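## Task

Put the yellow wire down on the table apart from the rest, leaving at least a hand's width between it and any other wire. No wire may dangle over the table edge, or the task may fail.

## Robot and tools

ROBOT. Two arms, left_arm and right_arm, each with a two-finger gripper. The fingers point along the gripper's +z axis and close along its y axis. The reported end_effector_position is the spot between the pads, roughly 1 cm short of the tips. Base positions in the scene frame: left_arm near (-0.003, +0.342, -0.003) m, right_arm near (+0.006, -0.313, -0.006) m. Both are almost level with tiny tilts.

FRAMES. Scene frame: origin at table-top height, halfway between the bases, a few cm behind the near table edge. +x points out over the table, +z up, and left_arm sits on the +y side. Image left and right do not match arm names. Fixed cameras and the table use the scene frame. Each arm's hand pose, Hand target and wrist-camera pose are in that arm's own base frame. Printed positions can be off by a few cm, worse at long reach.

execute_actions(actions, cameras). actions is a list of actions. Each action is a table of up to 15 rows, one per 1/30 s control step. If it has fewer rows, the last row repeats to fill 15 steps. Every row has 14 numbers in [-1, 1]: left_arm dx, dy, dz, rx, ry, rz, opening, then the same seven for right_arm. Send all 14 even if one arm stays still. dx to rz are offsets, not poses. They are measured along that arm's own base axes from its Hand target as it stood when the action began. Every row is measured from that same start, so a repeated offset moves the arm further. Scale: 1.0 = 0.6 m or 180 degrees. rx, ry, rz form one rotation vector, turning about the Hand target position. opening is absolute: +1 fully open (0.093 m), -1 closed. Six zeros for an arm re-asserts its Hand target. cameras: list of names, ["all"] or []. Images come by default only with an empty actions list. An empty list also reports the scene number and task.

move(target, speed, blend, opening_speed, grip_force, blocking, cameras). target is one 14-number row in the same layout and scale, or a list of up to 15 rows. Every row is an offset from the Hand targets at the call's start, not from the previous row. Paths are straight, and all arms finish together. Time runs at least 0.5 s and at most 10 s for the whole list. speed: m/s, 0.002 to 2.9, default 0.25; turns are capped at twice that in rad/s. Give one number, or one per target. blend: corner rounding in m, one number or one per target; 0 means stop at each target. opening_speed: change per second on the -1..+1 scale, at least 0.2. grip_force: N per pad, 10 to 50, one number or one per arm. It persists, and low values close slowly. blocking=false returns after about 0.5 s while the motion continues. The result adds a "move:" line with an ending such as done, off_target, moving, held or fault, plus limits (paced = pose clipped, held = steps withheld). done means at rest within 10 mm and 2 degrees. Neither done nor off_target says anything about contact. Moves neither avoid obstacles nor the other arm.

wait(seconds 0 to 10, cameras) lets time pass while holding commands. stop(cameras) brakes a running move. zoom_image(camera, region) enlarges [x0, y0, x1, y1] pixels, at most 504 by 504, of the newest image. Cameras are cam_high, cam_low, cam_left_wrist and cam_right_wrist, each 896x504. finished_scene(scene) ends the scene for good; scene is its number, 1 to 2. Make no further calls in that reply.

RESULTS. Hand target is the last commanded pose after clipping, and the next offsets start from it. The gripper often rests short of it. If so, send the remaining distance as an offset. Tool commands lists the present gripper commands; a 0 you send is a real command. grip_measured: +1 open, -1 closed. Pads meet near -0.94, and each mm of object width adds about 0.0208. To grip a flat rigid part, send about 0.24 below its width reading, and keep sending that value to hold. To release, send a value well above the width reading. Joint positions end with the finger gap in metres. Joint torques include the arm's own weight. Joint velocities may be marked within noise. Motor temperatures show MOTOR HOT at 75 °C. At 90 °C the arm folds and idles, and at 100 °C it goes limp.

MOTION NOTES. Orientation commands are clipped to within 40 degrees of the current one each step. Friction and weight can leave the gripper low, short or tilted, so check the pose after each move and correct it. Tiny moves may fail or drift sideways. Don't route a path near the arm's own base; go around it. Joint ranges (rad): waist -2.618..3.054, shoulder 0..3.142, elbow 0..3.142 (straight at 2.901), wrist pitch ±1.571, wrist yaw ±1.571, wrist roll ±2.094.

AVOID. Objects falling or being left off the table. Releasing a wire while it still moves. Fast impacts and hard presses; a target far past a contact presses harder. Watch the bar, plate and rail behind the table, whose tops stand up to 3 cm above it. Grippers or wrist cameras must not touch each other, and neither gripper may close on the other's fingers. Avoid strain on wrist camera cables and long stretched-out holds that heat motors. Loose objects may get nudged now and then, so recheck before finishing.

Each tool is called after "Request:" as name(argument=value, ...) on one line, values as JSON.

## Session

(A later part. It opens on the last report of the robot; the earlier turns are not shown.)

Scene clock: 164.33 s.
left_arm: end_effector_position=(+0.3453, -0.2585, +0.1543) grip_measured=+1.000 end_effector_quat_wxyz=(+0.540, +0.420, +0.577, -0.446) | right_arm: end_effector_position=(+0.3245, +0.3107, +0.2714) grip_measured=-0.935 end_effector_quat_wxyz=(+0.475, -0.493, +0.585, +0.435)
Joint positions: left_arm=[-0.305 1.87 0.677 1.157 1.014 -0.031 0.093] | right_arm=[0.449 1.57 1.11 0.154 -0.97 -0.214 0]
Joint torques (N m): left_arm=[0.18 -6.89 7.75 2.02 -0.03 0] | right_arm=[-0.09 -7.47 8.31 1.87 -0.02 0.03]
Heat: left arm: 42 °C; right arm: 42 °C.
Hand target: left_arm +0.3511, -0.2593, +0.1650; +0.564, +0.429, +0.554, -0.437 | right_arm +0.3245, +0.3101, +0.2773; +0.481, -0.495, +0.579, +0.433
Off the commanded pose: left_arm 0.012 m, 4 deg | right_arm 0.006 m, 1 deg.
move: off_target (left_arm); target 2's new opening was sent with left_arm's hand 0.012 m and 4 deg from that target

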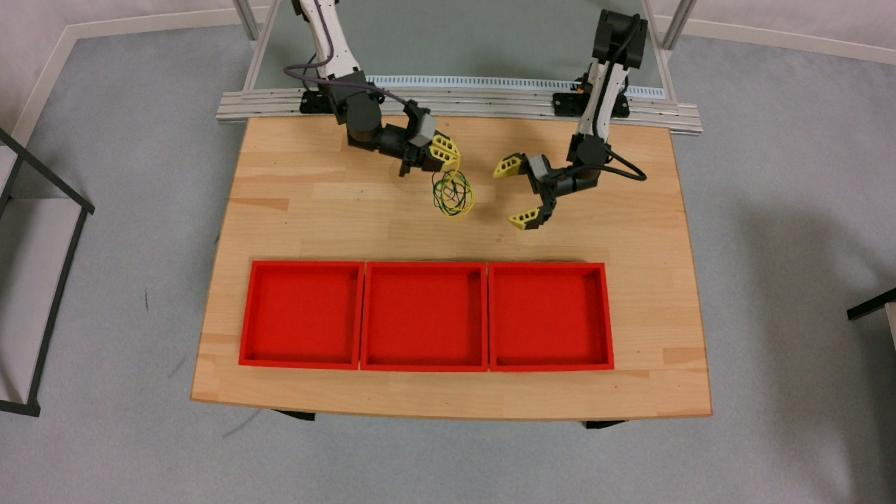

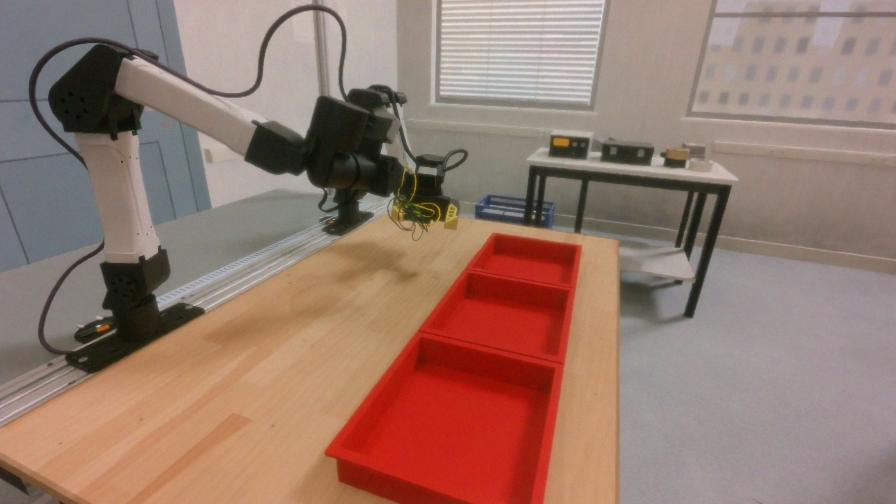

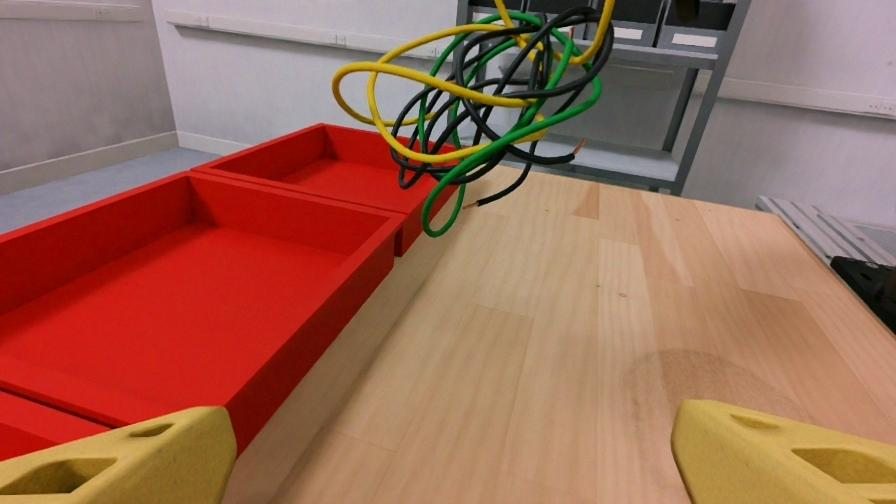

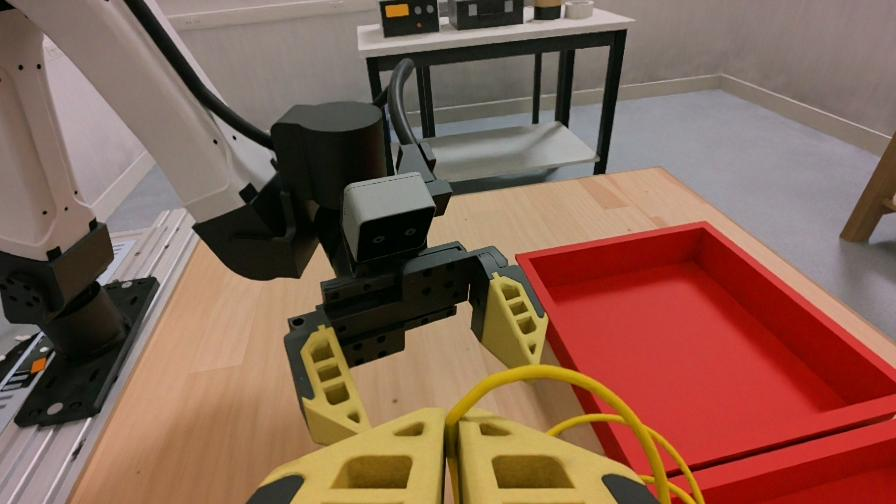

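Request:
move(target=[0.022,-0.09,0.018,0,0,0,1, 0,0,0,0,0,0,-0.941665], speed=0.15, cameras=["all"])

Request:
zoom_image(camera="cam_high", region=[400, 120, 520, 240])

Request:
zoom_image(camera="cam_low", region=[340, 130, 500, 250])

Scene clock: 179.00 s.
left_arm: end_effector_position=(+0.3562, -0.3102, +0.1761) grip_measured=+1.000 end_effector_quat_wxyz=(+0.561, +0.431, +0.551, -0.443) | right_arm: end_effector_position=(+0.3245, +0.3107, +0.2714) grip_measured=-0.935 end_effector_quat_wxyz=(+0.475, -0.493, +0.585, +0.435)
Joint positions: left_arm=[-0.434 1.921 0.819 1.136 0.898 -0.031 0.093] | right_arm=[0.449 1.57 1.11 0.154 -0.97 -0.214 0]
Joint torques (N m): left_arm=[-0.25 -7.6 8.92 1.38 -0.26 0.02] | right_arm=[0.14 -7.38 8.55 1.86 -0.04 0.07]
Motor temperatures (°C): left_arm=[29 40 40 45 26 27 27] | right_arm=[26 41 42 42 31 30 28]
Heat: left arm: 45 °C; right arm: 42 °C.
Hand target: left_arm +0.3643, -0.3132, +0.1758; +0.564, +0.429, +0.554, -0.437 | right_arm +0.3245, +0.3101, +0.2773; +0.481, -0.495, +0.579, +0.433
Off the commanded pose: left_arm 0.009 m, 1 deg | right_arm 0.006 m, 1 deg.
move: done

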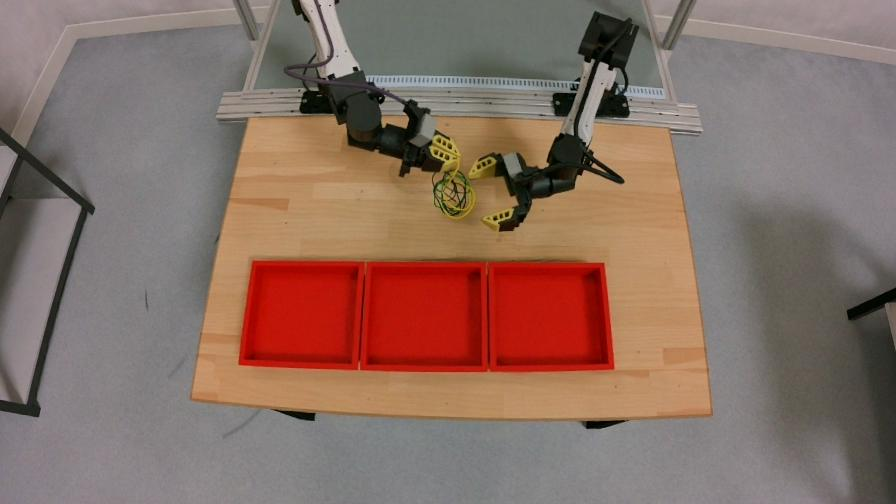

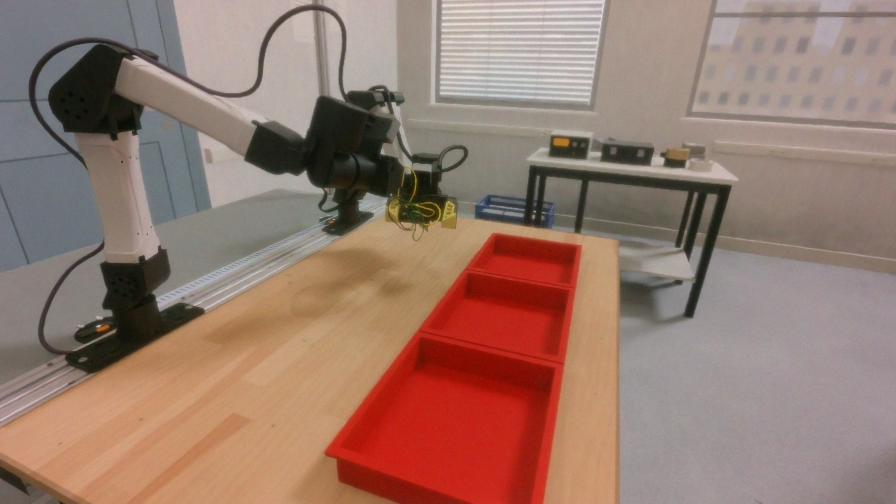

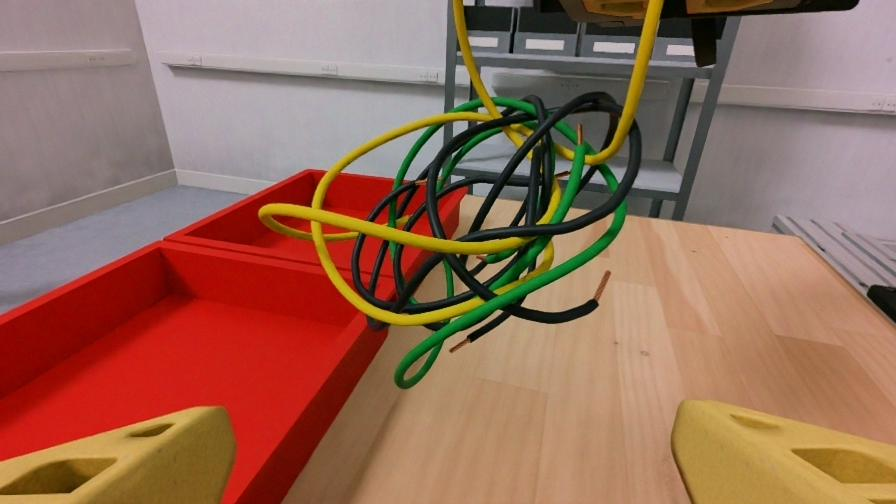

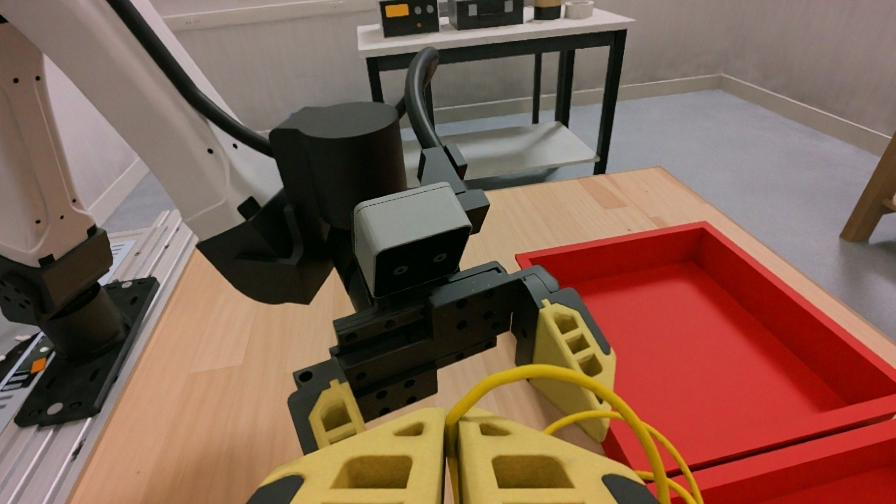

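Scaled by 4.200.

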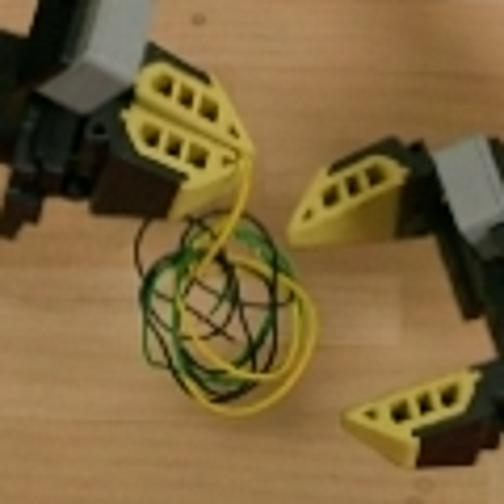

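Scaled by 3.150.

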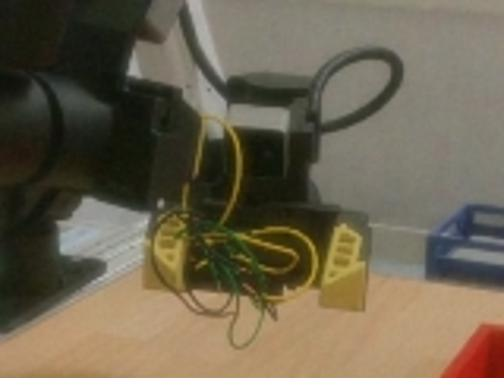

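Request:
move(target=[0.012,-0.052,-0.02,0,0,0,1, 0,0,0,0,0,0,-0.941665], speed=0.1, cameras=["all"])

Request:
zoom_image(camera="cam_low", region=[340, 130, 500, 250])

Scene clock: 199.20 s.
left_arm: end_effector_position=(+0.3636, -0.3411, +0.1628) grip_measured=+1.000 end_effector_quat_wxyz=(+0.557, +0.430, +0.555, -0.445) | right_arm: end_effector_position=(+0.3245, +0.3107, +0.2714) grip_measured=-0.935 end_effector_quat_wxyz=(+0.475, -0.493, +0.585, +0.435)
Joint positions: left_arm=[-0.501 2.015 0.901 1.136 0.832 -0.031 0.093] | right_arm=[0.449 1.57 1.11 0.154 -0.97 -0.214 0]
Joint torques (N m): left_arm=[-0.29 -8.38 8.94 1.5 -0.25 0.06] | right_arm=[-0.09 -7.58 8.4 1.9 -0.04 0.05]
Heat: left arm: 43 °C; right arm: 43 °C.
Hand target: left_arm +0.3714, -0.3445, +0.1638; +0.564, +0.429, +0.554, -0.437 | right_arm +0.3245, +0.3101, +0.2773; +0.481, -0.495, +0.579, +0.433
Off the commanded pose: left_arm 0.009 m, 1 deg | right_arm 0.006 m, 1 deg.
move: done

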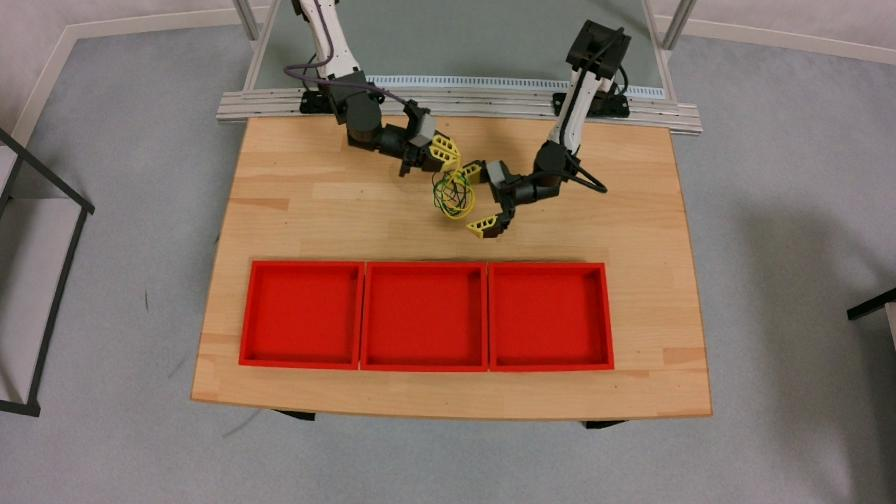

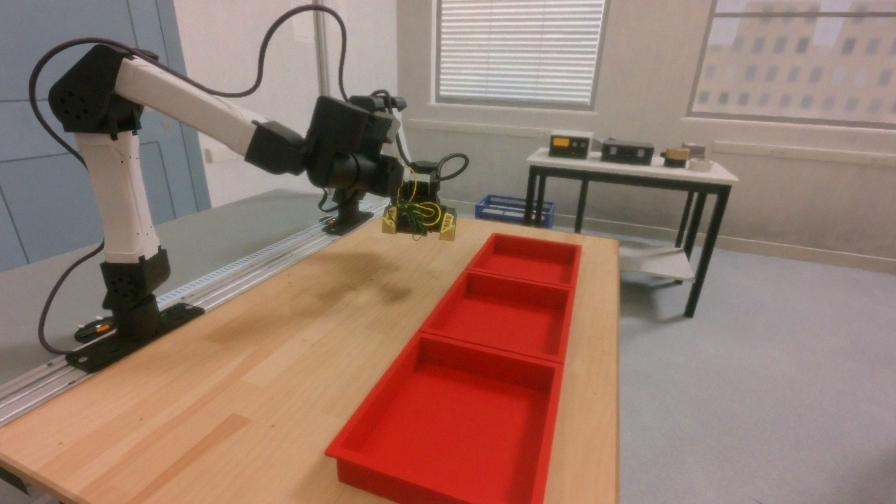

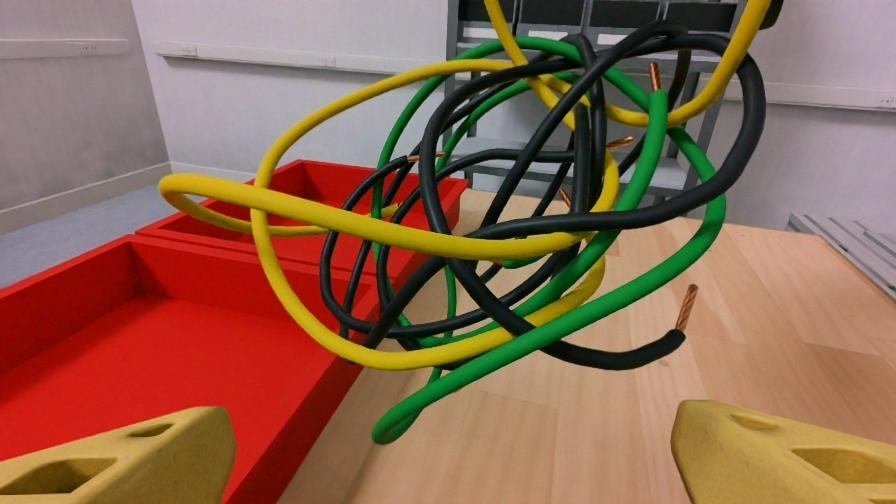

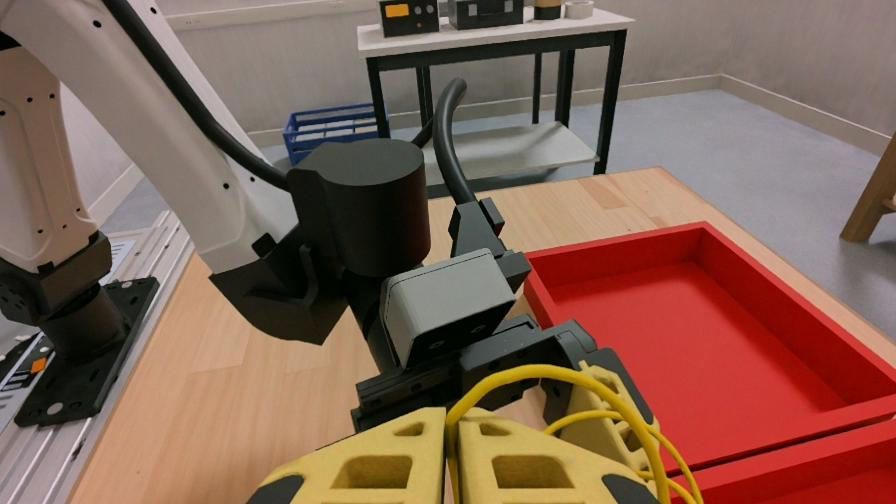

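Scaled by 3.150.

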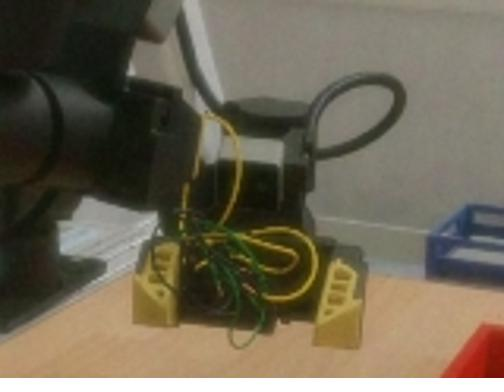

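Request:
move(target=[[0.02,-0.025,-0.007,0,0,0,1, 0,0,0,0,0,0,-0.941665],[0.02,-0.025,-0.007,0,0,0,-1, 0,0,0,0,0,0,-0.941665]], speed=0.1, opening_speed=1.0, cameras=["cam_left_wrist","cam_low"])

Request:
zoom_image(camera="cam_low", region=[340, 130, 500, 250])

Scene clock: 213.67 s.
left_arm: end_effector_position=(+0.3770, -0.3546, +0.1611) grip_measured=-0.981 end_effector_quat_wxyz=(+0.561, +0.429, +0.552, -0.443) | right_arm: end_effector_position=(+0.3245, +0.3107, +0.2714) grip_measured=-0.935 end_effector_quat_wxyz=(+0.475, -0.493, +0.585, +0.435)
Joint positions: left_arm=[-0.516 2.073 0.981 1.125 0.812 -0.031 0] | right_arm=[0.449 1.57 1.11 0.154 -0.97 -0.214 0]
Joint torques (N m): left_arm=[-0.62 -8.84 9.1 1.42 -0.26 0.06] | right_arm=[-0.12 -7.36 8.31 1.91 -0.02 0.05]
Heat: left arm: 43 °C; right arm: 43 °C.
Hand target: left_arm +0.3834, -0.3595, +0.1596; +0.564, +0.429, +0.554, -0.437 | right_arm +0.3245, +0.3101, +0.2773; +0.481, -0.495, +0.579, +0.433
Off the commanded pose: left_arm 0.008 m, 1 deg | right_arm 0.006 m, 1 deg.
move: done
Images, in order (width x height): cam_low 896x504, cam_left_wrist 896x504.

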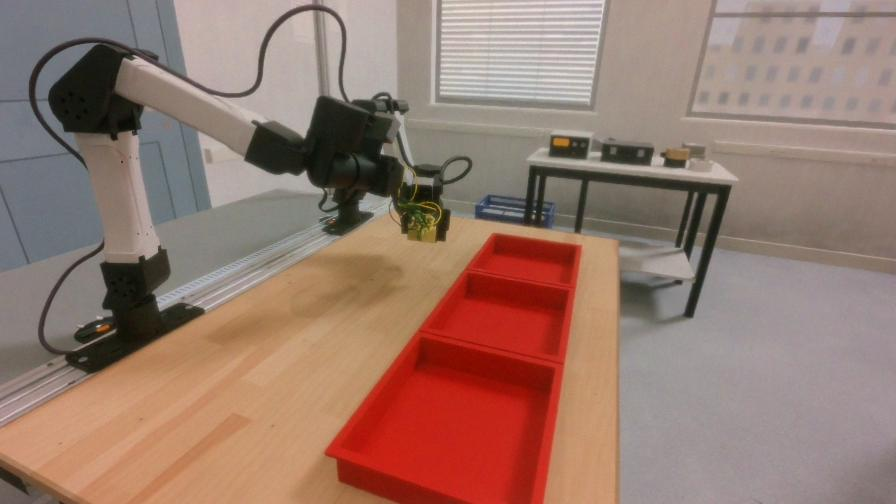

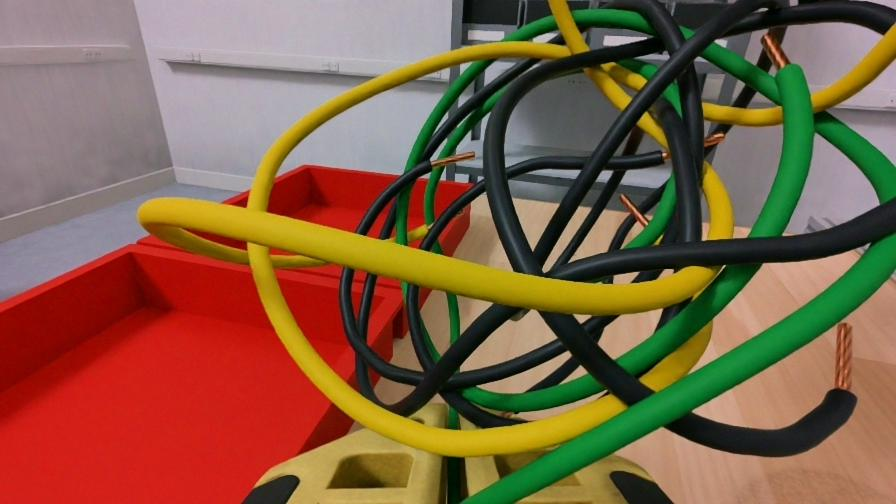

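Scaled by 3.150.

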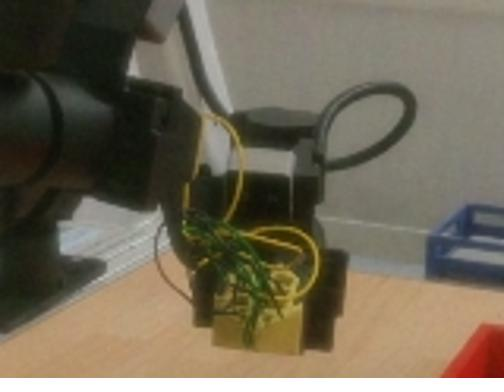

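Request:
move(target=[-0.02,0.1,-0.08,0,0,0,-1, 0,0,0,0,0,0,-0.941665], speed=0.1, cameras=["cam_left_wrist","cam_low","cam_high"])

Request:
zoom_image(camera="cam_low", region=[340, 130, 500, 250])

Request:
zoom_image(camera="cam_high", region=[400, 120, 520, 240])

Scene clock: 223.20 s.
left_arm: end_effector_position=(+0.3709, -0.3039, +0.1132) grip_measured=-0.981 end_effector_quat_wxyz=(+0.548, +0.426, +0.566, -0.445) | right_arm: end_effector_position=(+0.3245, +0.3107, +0.2714) grip_measured=-0.935 end_effector_quat_wxyz=(+0.475, -0.493, +0.585, +0.435)
Joint positions: left_arm=[-0.402 2.145 0.837 1.303 0.925 -0.031 0] | right_arm=[0.449 1.57 1.11 0.154 -0.97 -0.214 0]
Joint torques (N m): left_arm=[0.8 -8.1 4 2.1 -0.07 0.06] | right_arm=[-0.1 -7.46 8.29 1.83 -0.04 0.03]
Heat: left arm: 42 °C; right arm: 44 °C.
Hand target: left_arm +0.3714, -0.2995, +0.1117; +0.564, +0.429, +0.554, -0.437 | right_arm +0.3245, +0.3101, +0.2773; +0.481, -0.495, +0.579, +0.433
Off the commanded pose: left_arm 0.005 m, 2 deg | right_arm 0.006 m, 1 deg.
move: done
Images, in order (width x height): cam_high 896x504, cam_low 896x504, cam_left_wrist 896x504.

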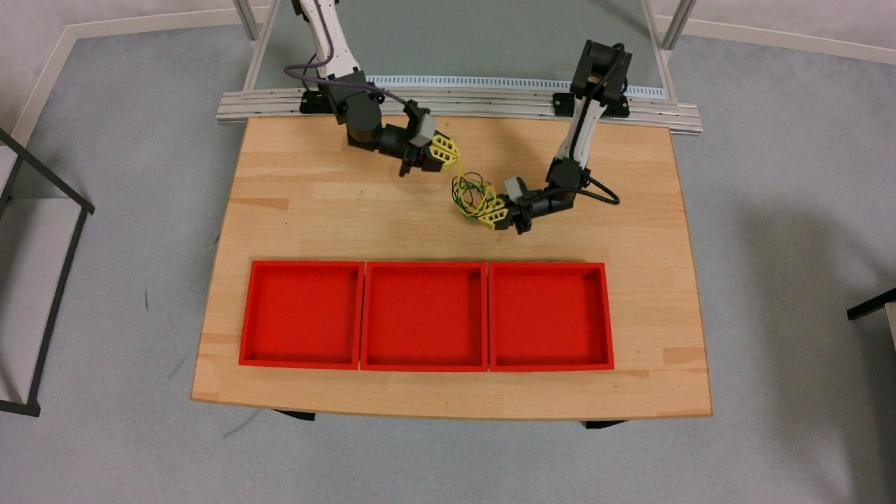

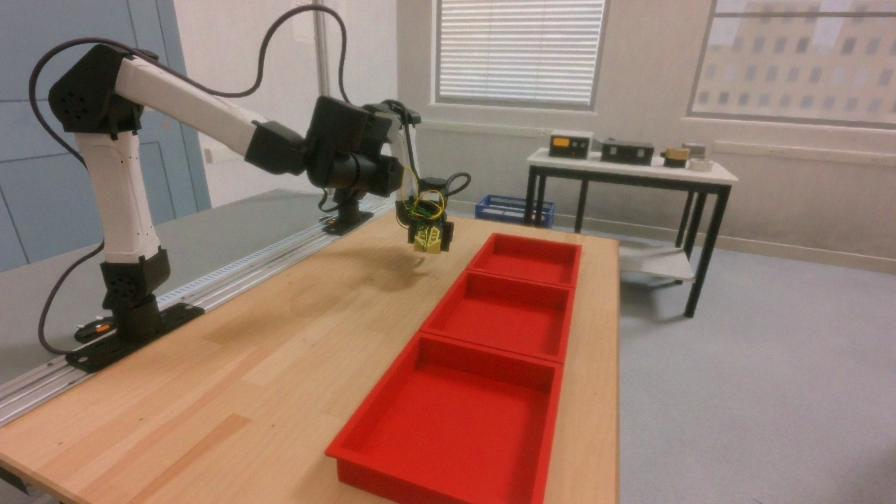

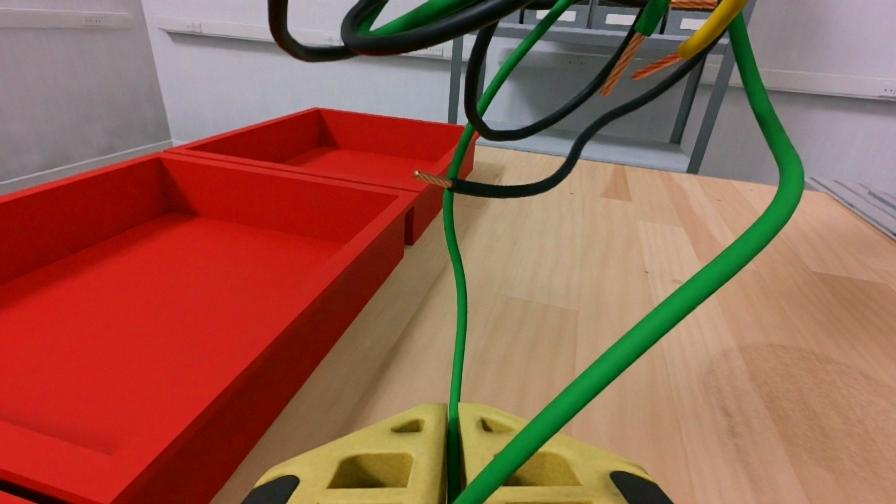

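Scaled by 3.150.

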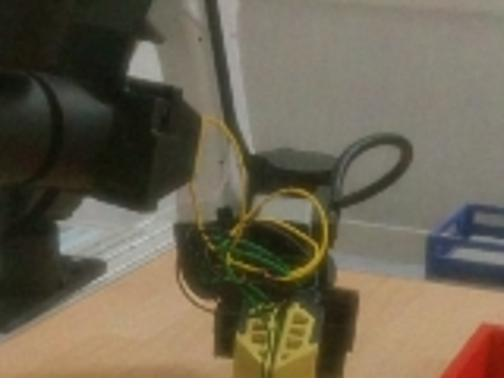

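Scaled by 4.200.

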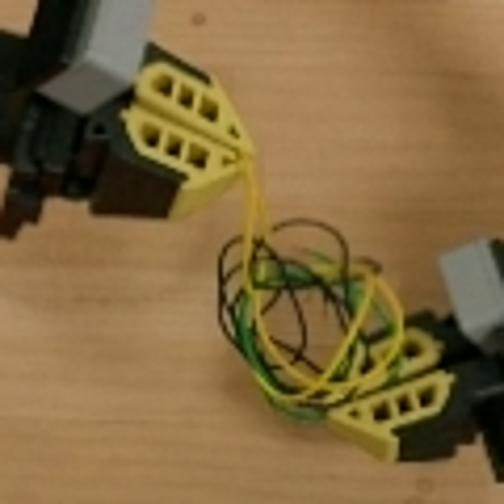

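Request:
move(target=[0,0.12,-0.05,0,0,0,-1, 0,-0.05,0.13,0,0,0,-0.941665], speed=0.08, cameras=["cam_left_wrist","cam_low","cam_high"])

Request:
zoom_image(camera="cam_low", region=[340, 90, 500, 250])

Request:
zoom_image(camera="cam_high", region=[400, 110, 540, 250])

Scene clock: 231.87 s.
left_arm: end_effector_position=(+0.3729, -0.2312, +0.0756) grip_measured=-0.981 end_effector_quat_wxyz=(+0.531, +0.415, +0.585, -0.452) | right_arm: end_effector_position=(+0.3308, +0.2841, +0.3365) grip_measured=-0.935 end_effector_quat_wxyz=(+0.466, -0.482, +0.600, +0.438)
Joint positions: left_arm=[-0.202 2.224 0.753 1.406 1.119 -0.03 0] | right_arm=[0.372 1.531 1.356 -0.188 -1.03 -0.238 0]
Joint torques (N m): left_arm=[0.83 -7.86 2.95 2.44 -0.01 0.13] | right_arm=[-0.69 -8.77 10.18 1.64 -0.25 -0.19]
Heat: left arm: 44 °C; right arm: 44 °C.
Hand target: left_arm +0.3714, -0.2275, +0.0816; +0.564, +0.429, +0.554, -0.437 | right_arm +0.3245, +0.2801, +0.3552; +0.481, -0.495, +0.579, +0.433
Off the commanded pose: left_arm 0.007 m, 6 deg | right_arm 0.020 m, 3 deg.
move: off_target (left_arm, right_arm)
Images, in order (width x height): cam_high 896x504, cam_low 896x504, cam_left_wrist 896x504.

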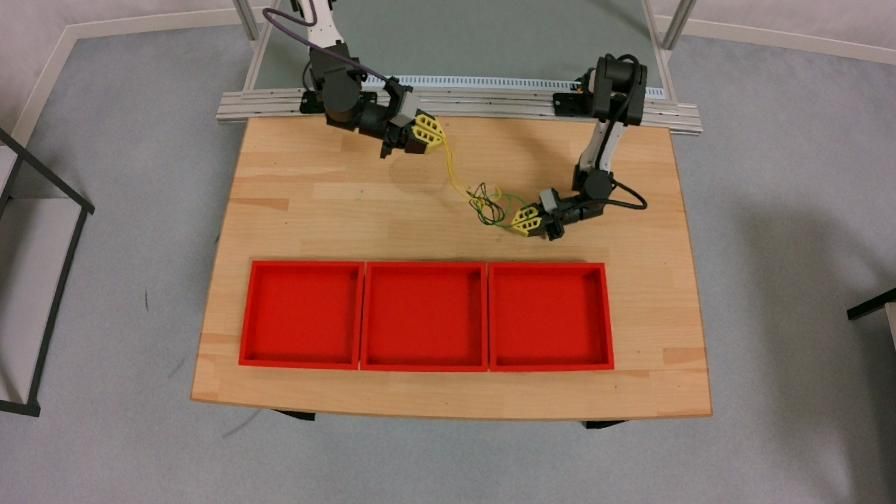

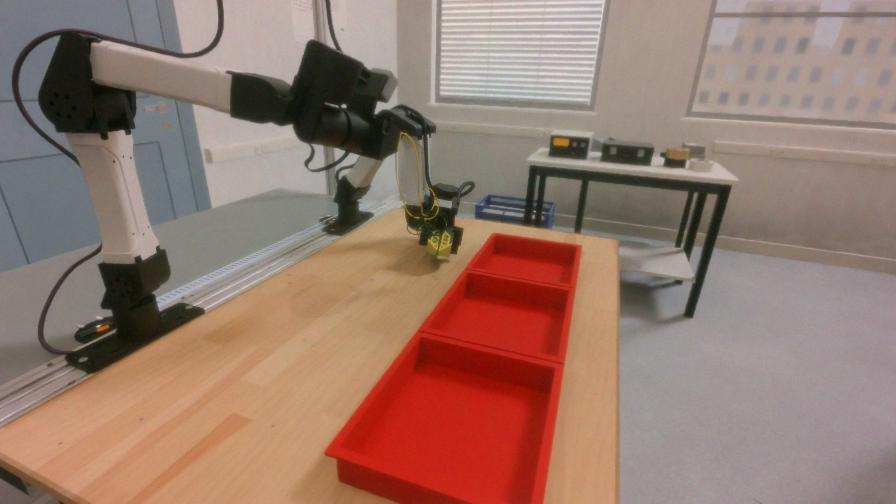

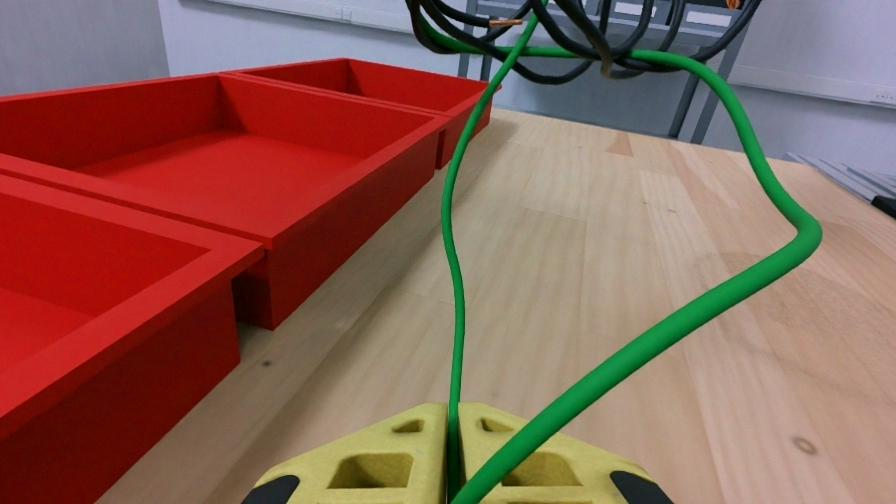

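Scaled by 3.150.

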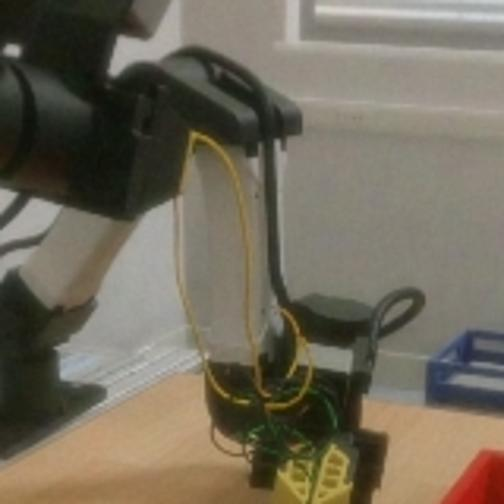

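Scaled by 3.600.

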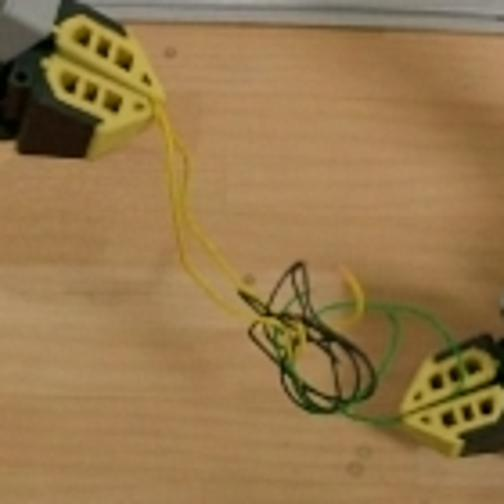

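Request:
move(target=[0,0.04,0,0,0,0,-1, 0,-0.14,0.16,0,0,0,-0.941665], speed=0.08, cameras=["cam_left_wrist","cam_low","cam_high"])

Request:
zoom_image(camera="cam_low", region=[340, 90, 500, 280])

Request:
zoom_image(camera="cam_high", region=[400, 100, 560, 260])

Scene clock: 242.23 s.
left_arm: end_effector_position=(+0.3733, -0.2071, +0.0726) grip_measured=-0.981 end_effector_quat_wxyz=(+0.528, +0.411, +0.588, -0.454) | right_arm: end_effector_position=(+0.3251, +0.1970, +0.4491) grip_measured=-0.935 end_effector_quat_wxyz=(+0.482, -0.488, +0.587, +0.429)
Joint positions: left_arm=[-0.132 2.224 0.737 1.406 1.186 -0.024 0] | right_arm=[0.109 1.614 1.966 -0.938 -1.264 -0.53 0]
Joint torques (N m): left_arm=[0.88 -8.38 2.78 2.44 0.04 0.1] | right_arm=[-0.31 -4.93 8.53 1.35 -0.38 -0.15]
Heat: left arm: 49 °C; right arm: 44 °C.
Hand target: left_arm +0.3715, -0.2034, +0.0817; +0.564, +0.429, +0.554, -0.437 | right_arm +0.3244, +0.1961, +0.4514; +0.481, -0.495, +0.579, +0.433
Off the commanded pose: left_arm 0.010 m, 6 deg | right_arm 0.002 m, 1 deg.
move: off_target (left_arm)
Images, in order (width x height): cam_high 896x504, cam_low 896x504, cam_left_wrist 896x504.

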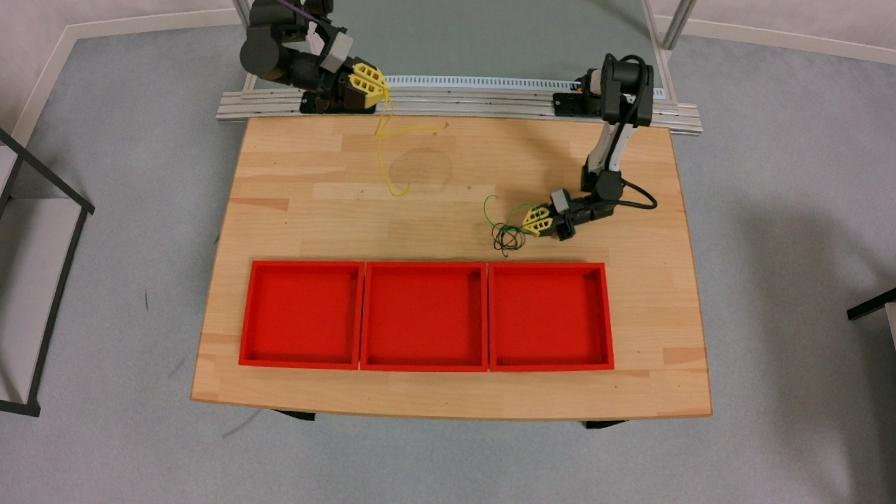

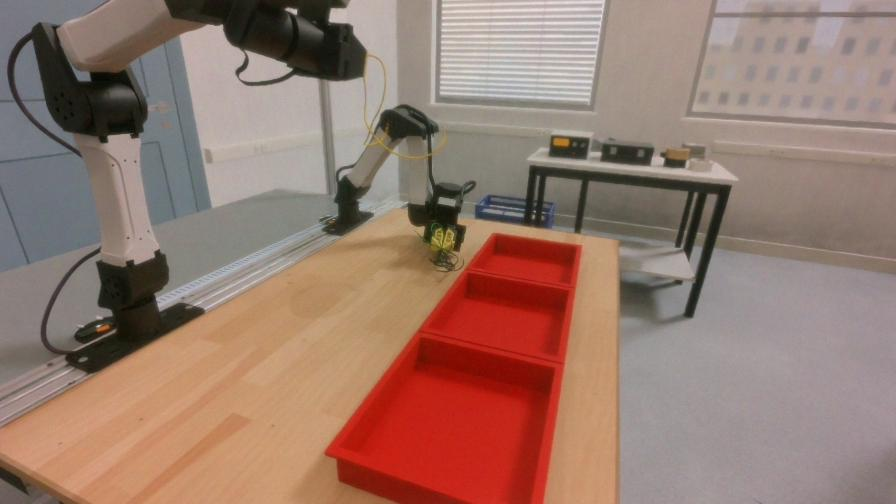

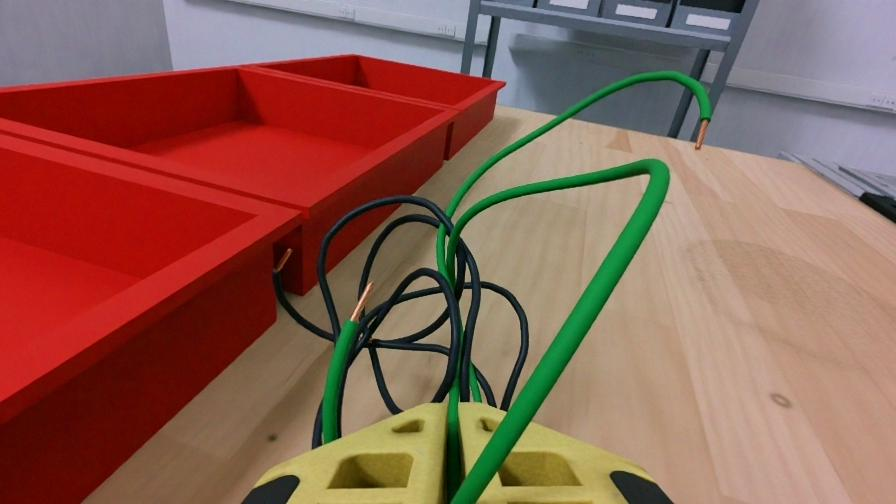

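Scaled by 2.653.

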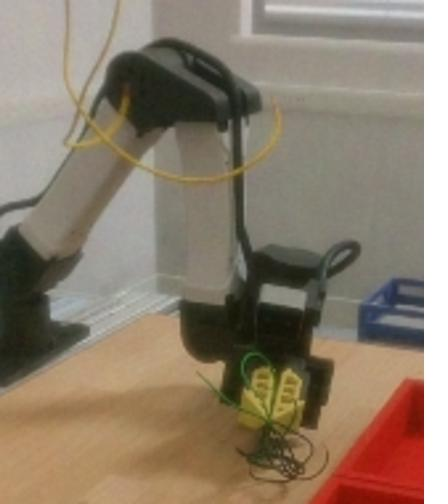

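Scaled by 3.150.

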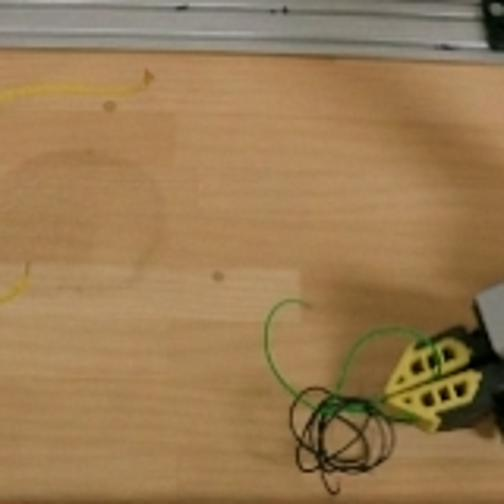

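Request:
move(target=[0,0,-0.053,0,0,0,-1, -0.09,-0.293,-0.25,0,0,-0.22,-0.941665], speed=0.15, cameras=["cam_left_wrist","cam_low","cam_high"])

Scene clock: 266.47 s.
left_arm: end_effector_position=(+0.3649, -0.2088, +0.0543) grip_measured=-0.981 end_effector_quat_wxyz=(+0.524, +0.437, +0.573, -0.455) | right_arm: end_effector_position=(+0.2711, +0.0201, +0.2976) grip_measured=-0.935 end_effector_quat_wxyz=(+0.585, -0.250, +0.727, +0.257)
Joint positions: left_arm=[-0.132 2.289 0.745 1.432 1.232 0.044 0] | right_arm=[-0.553 0.948 0.878 -0.535 -1.243 -0.497 0]
Joint torques (N m): left_arm=[1.02 -4.25 3.74 2.65 -0.31 -0.14] | right_arm=[-0.25 -1.98 6.57 1.94 -0.36 -0.16]
Motor temperatures (°C): left_arm=[29 43 36 54 26 27 28] | right_arm=[26 40 44 44 32 30 28]
Heat: left arm: 54 °C; right arm: 44 °C.
Hand target: left_arm +0.3714, -0.2034, +0.0498; +0.564, +0.429, +0.554, -0.437 | right_arm +0.2705, +0.0202, +0.3013; +0.599, -0.270, +0.713, +0.244
Off the commanded pose: left_arm 0.010 m, 6 deg | right_arm 0.004 m, 4 deg.
joint sent to its limit (left arm) — joint 4 (wrist pitch), upper limit. The joint targets still meet the commanded pose.
move: off_target (left_arm, right_arm)
Images, in order (width x height): cam_high 896x504, cam_low 896x504, cam_left_wrist 896x504.

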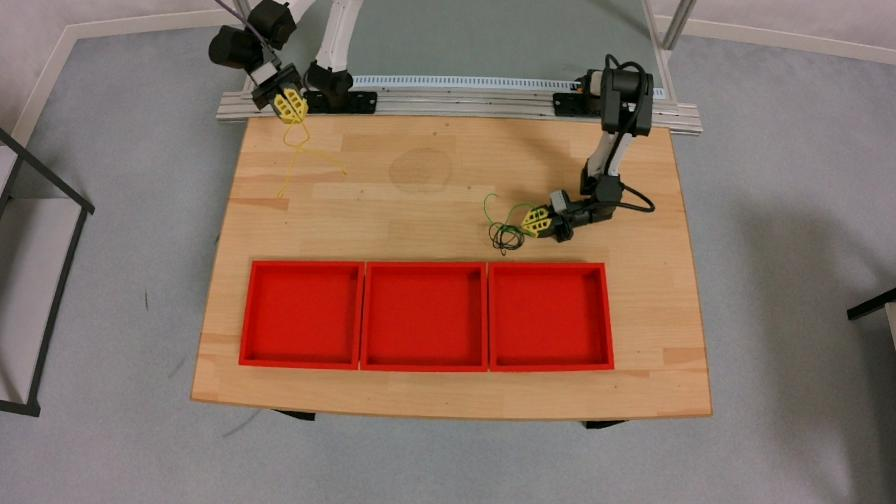

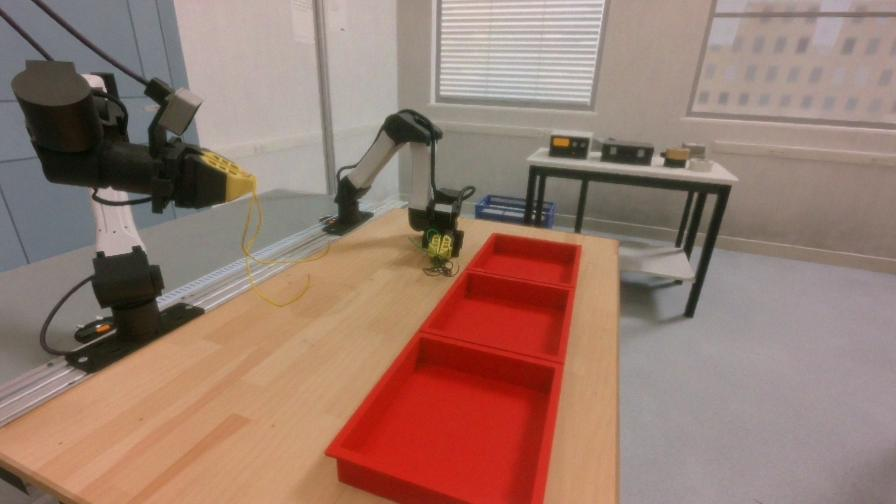

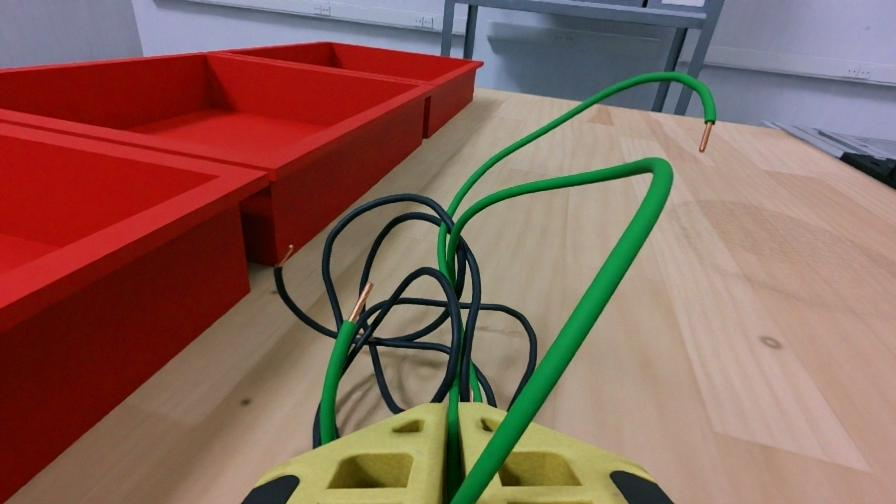

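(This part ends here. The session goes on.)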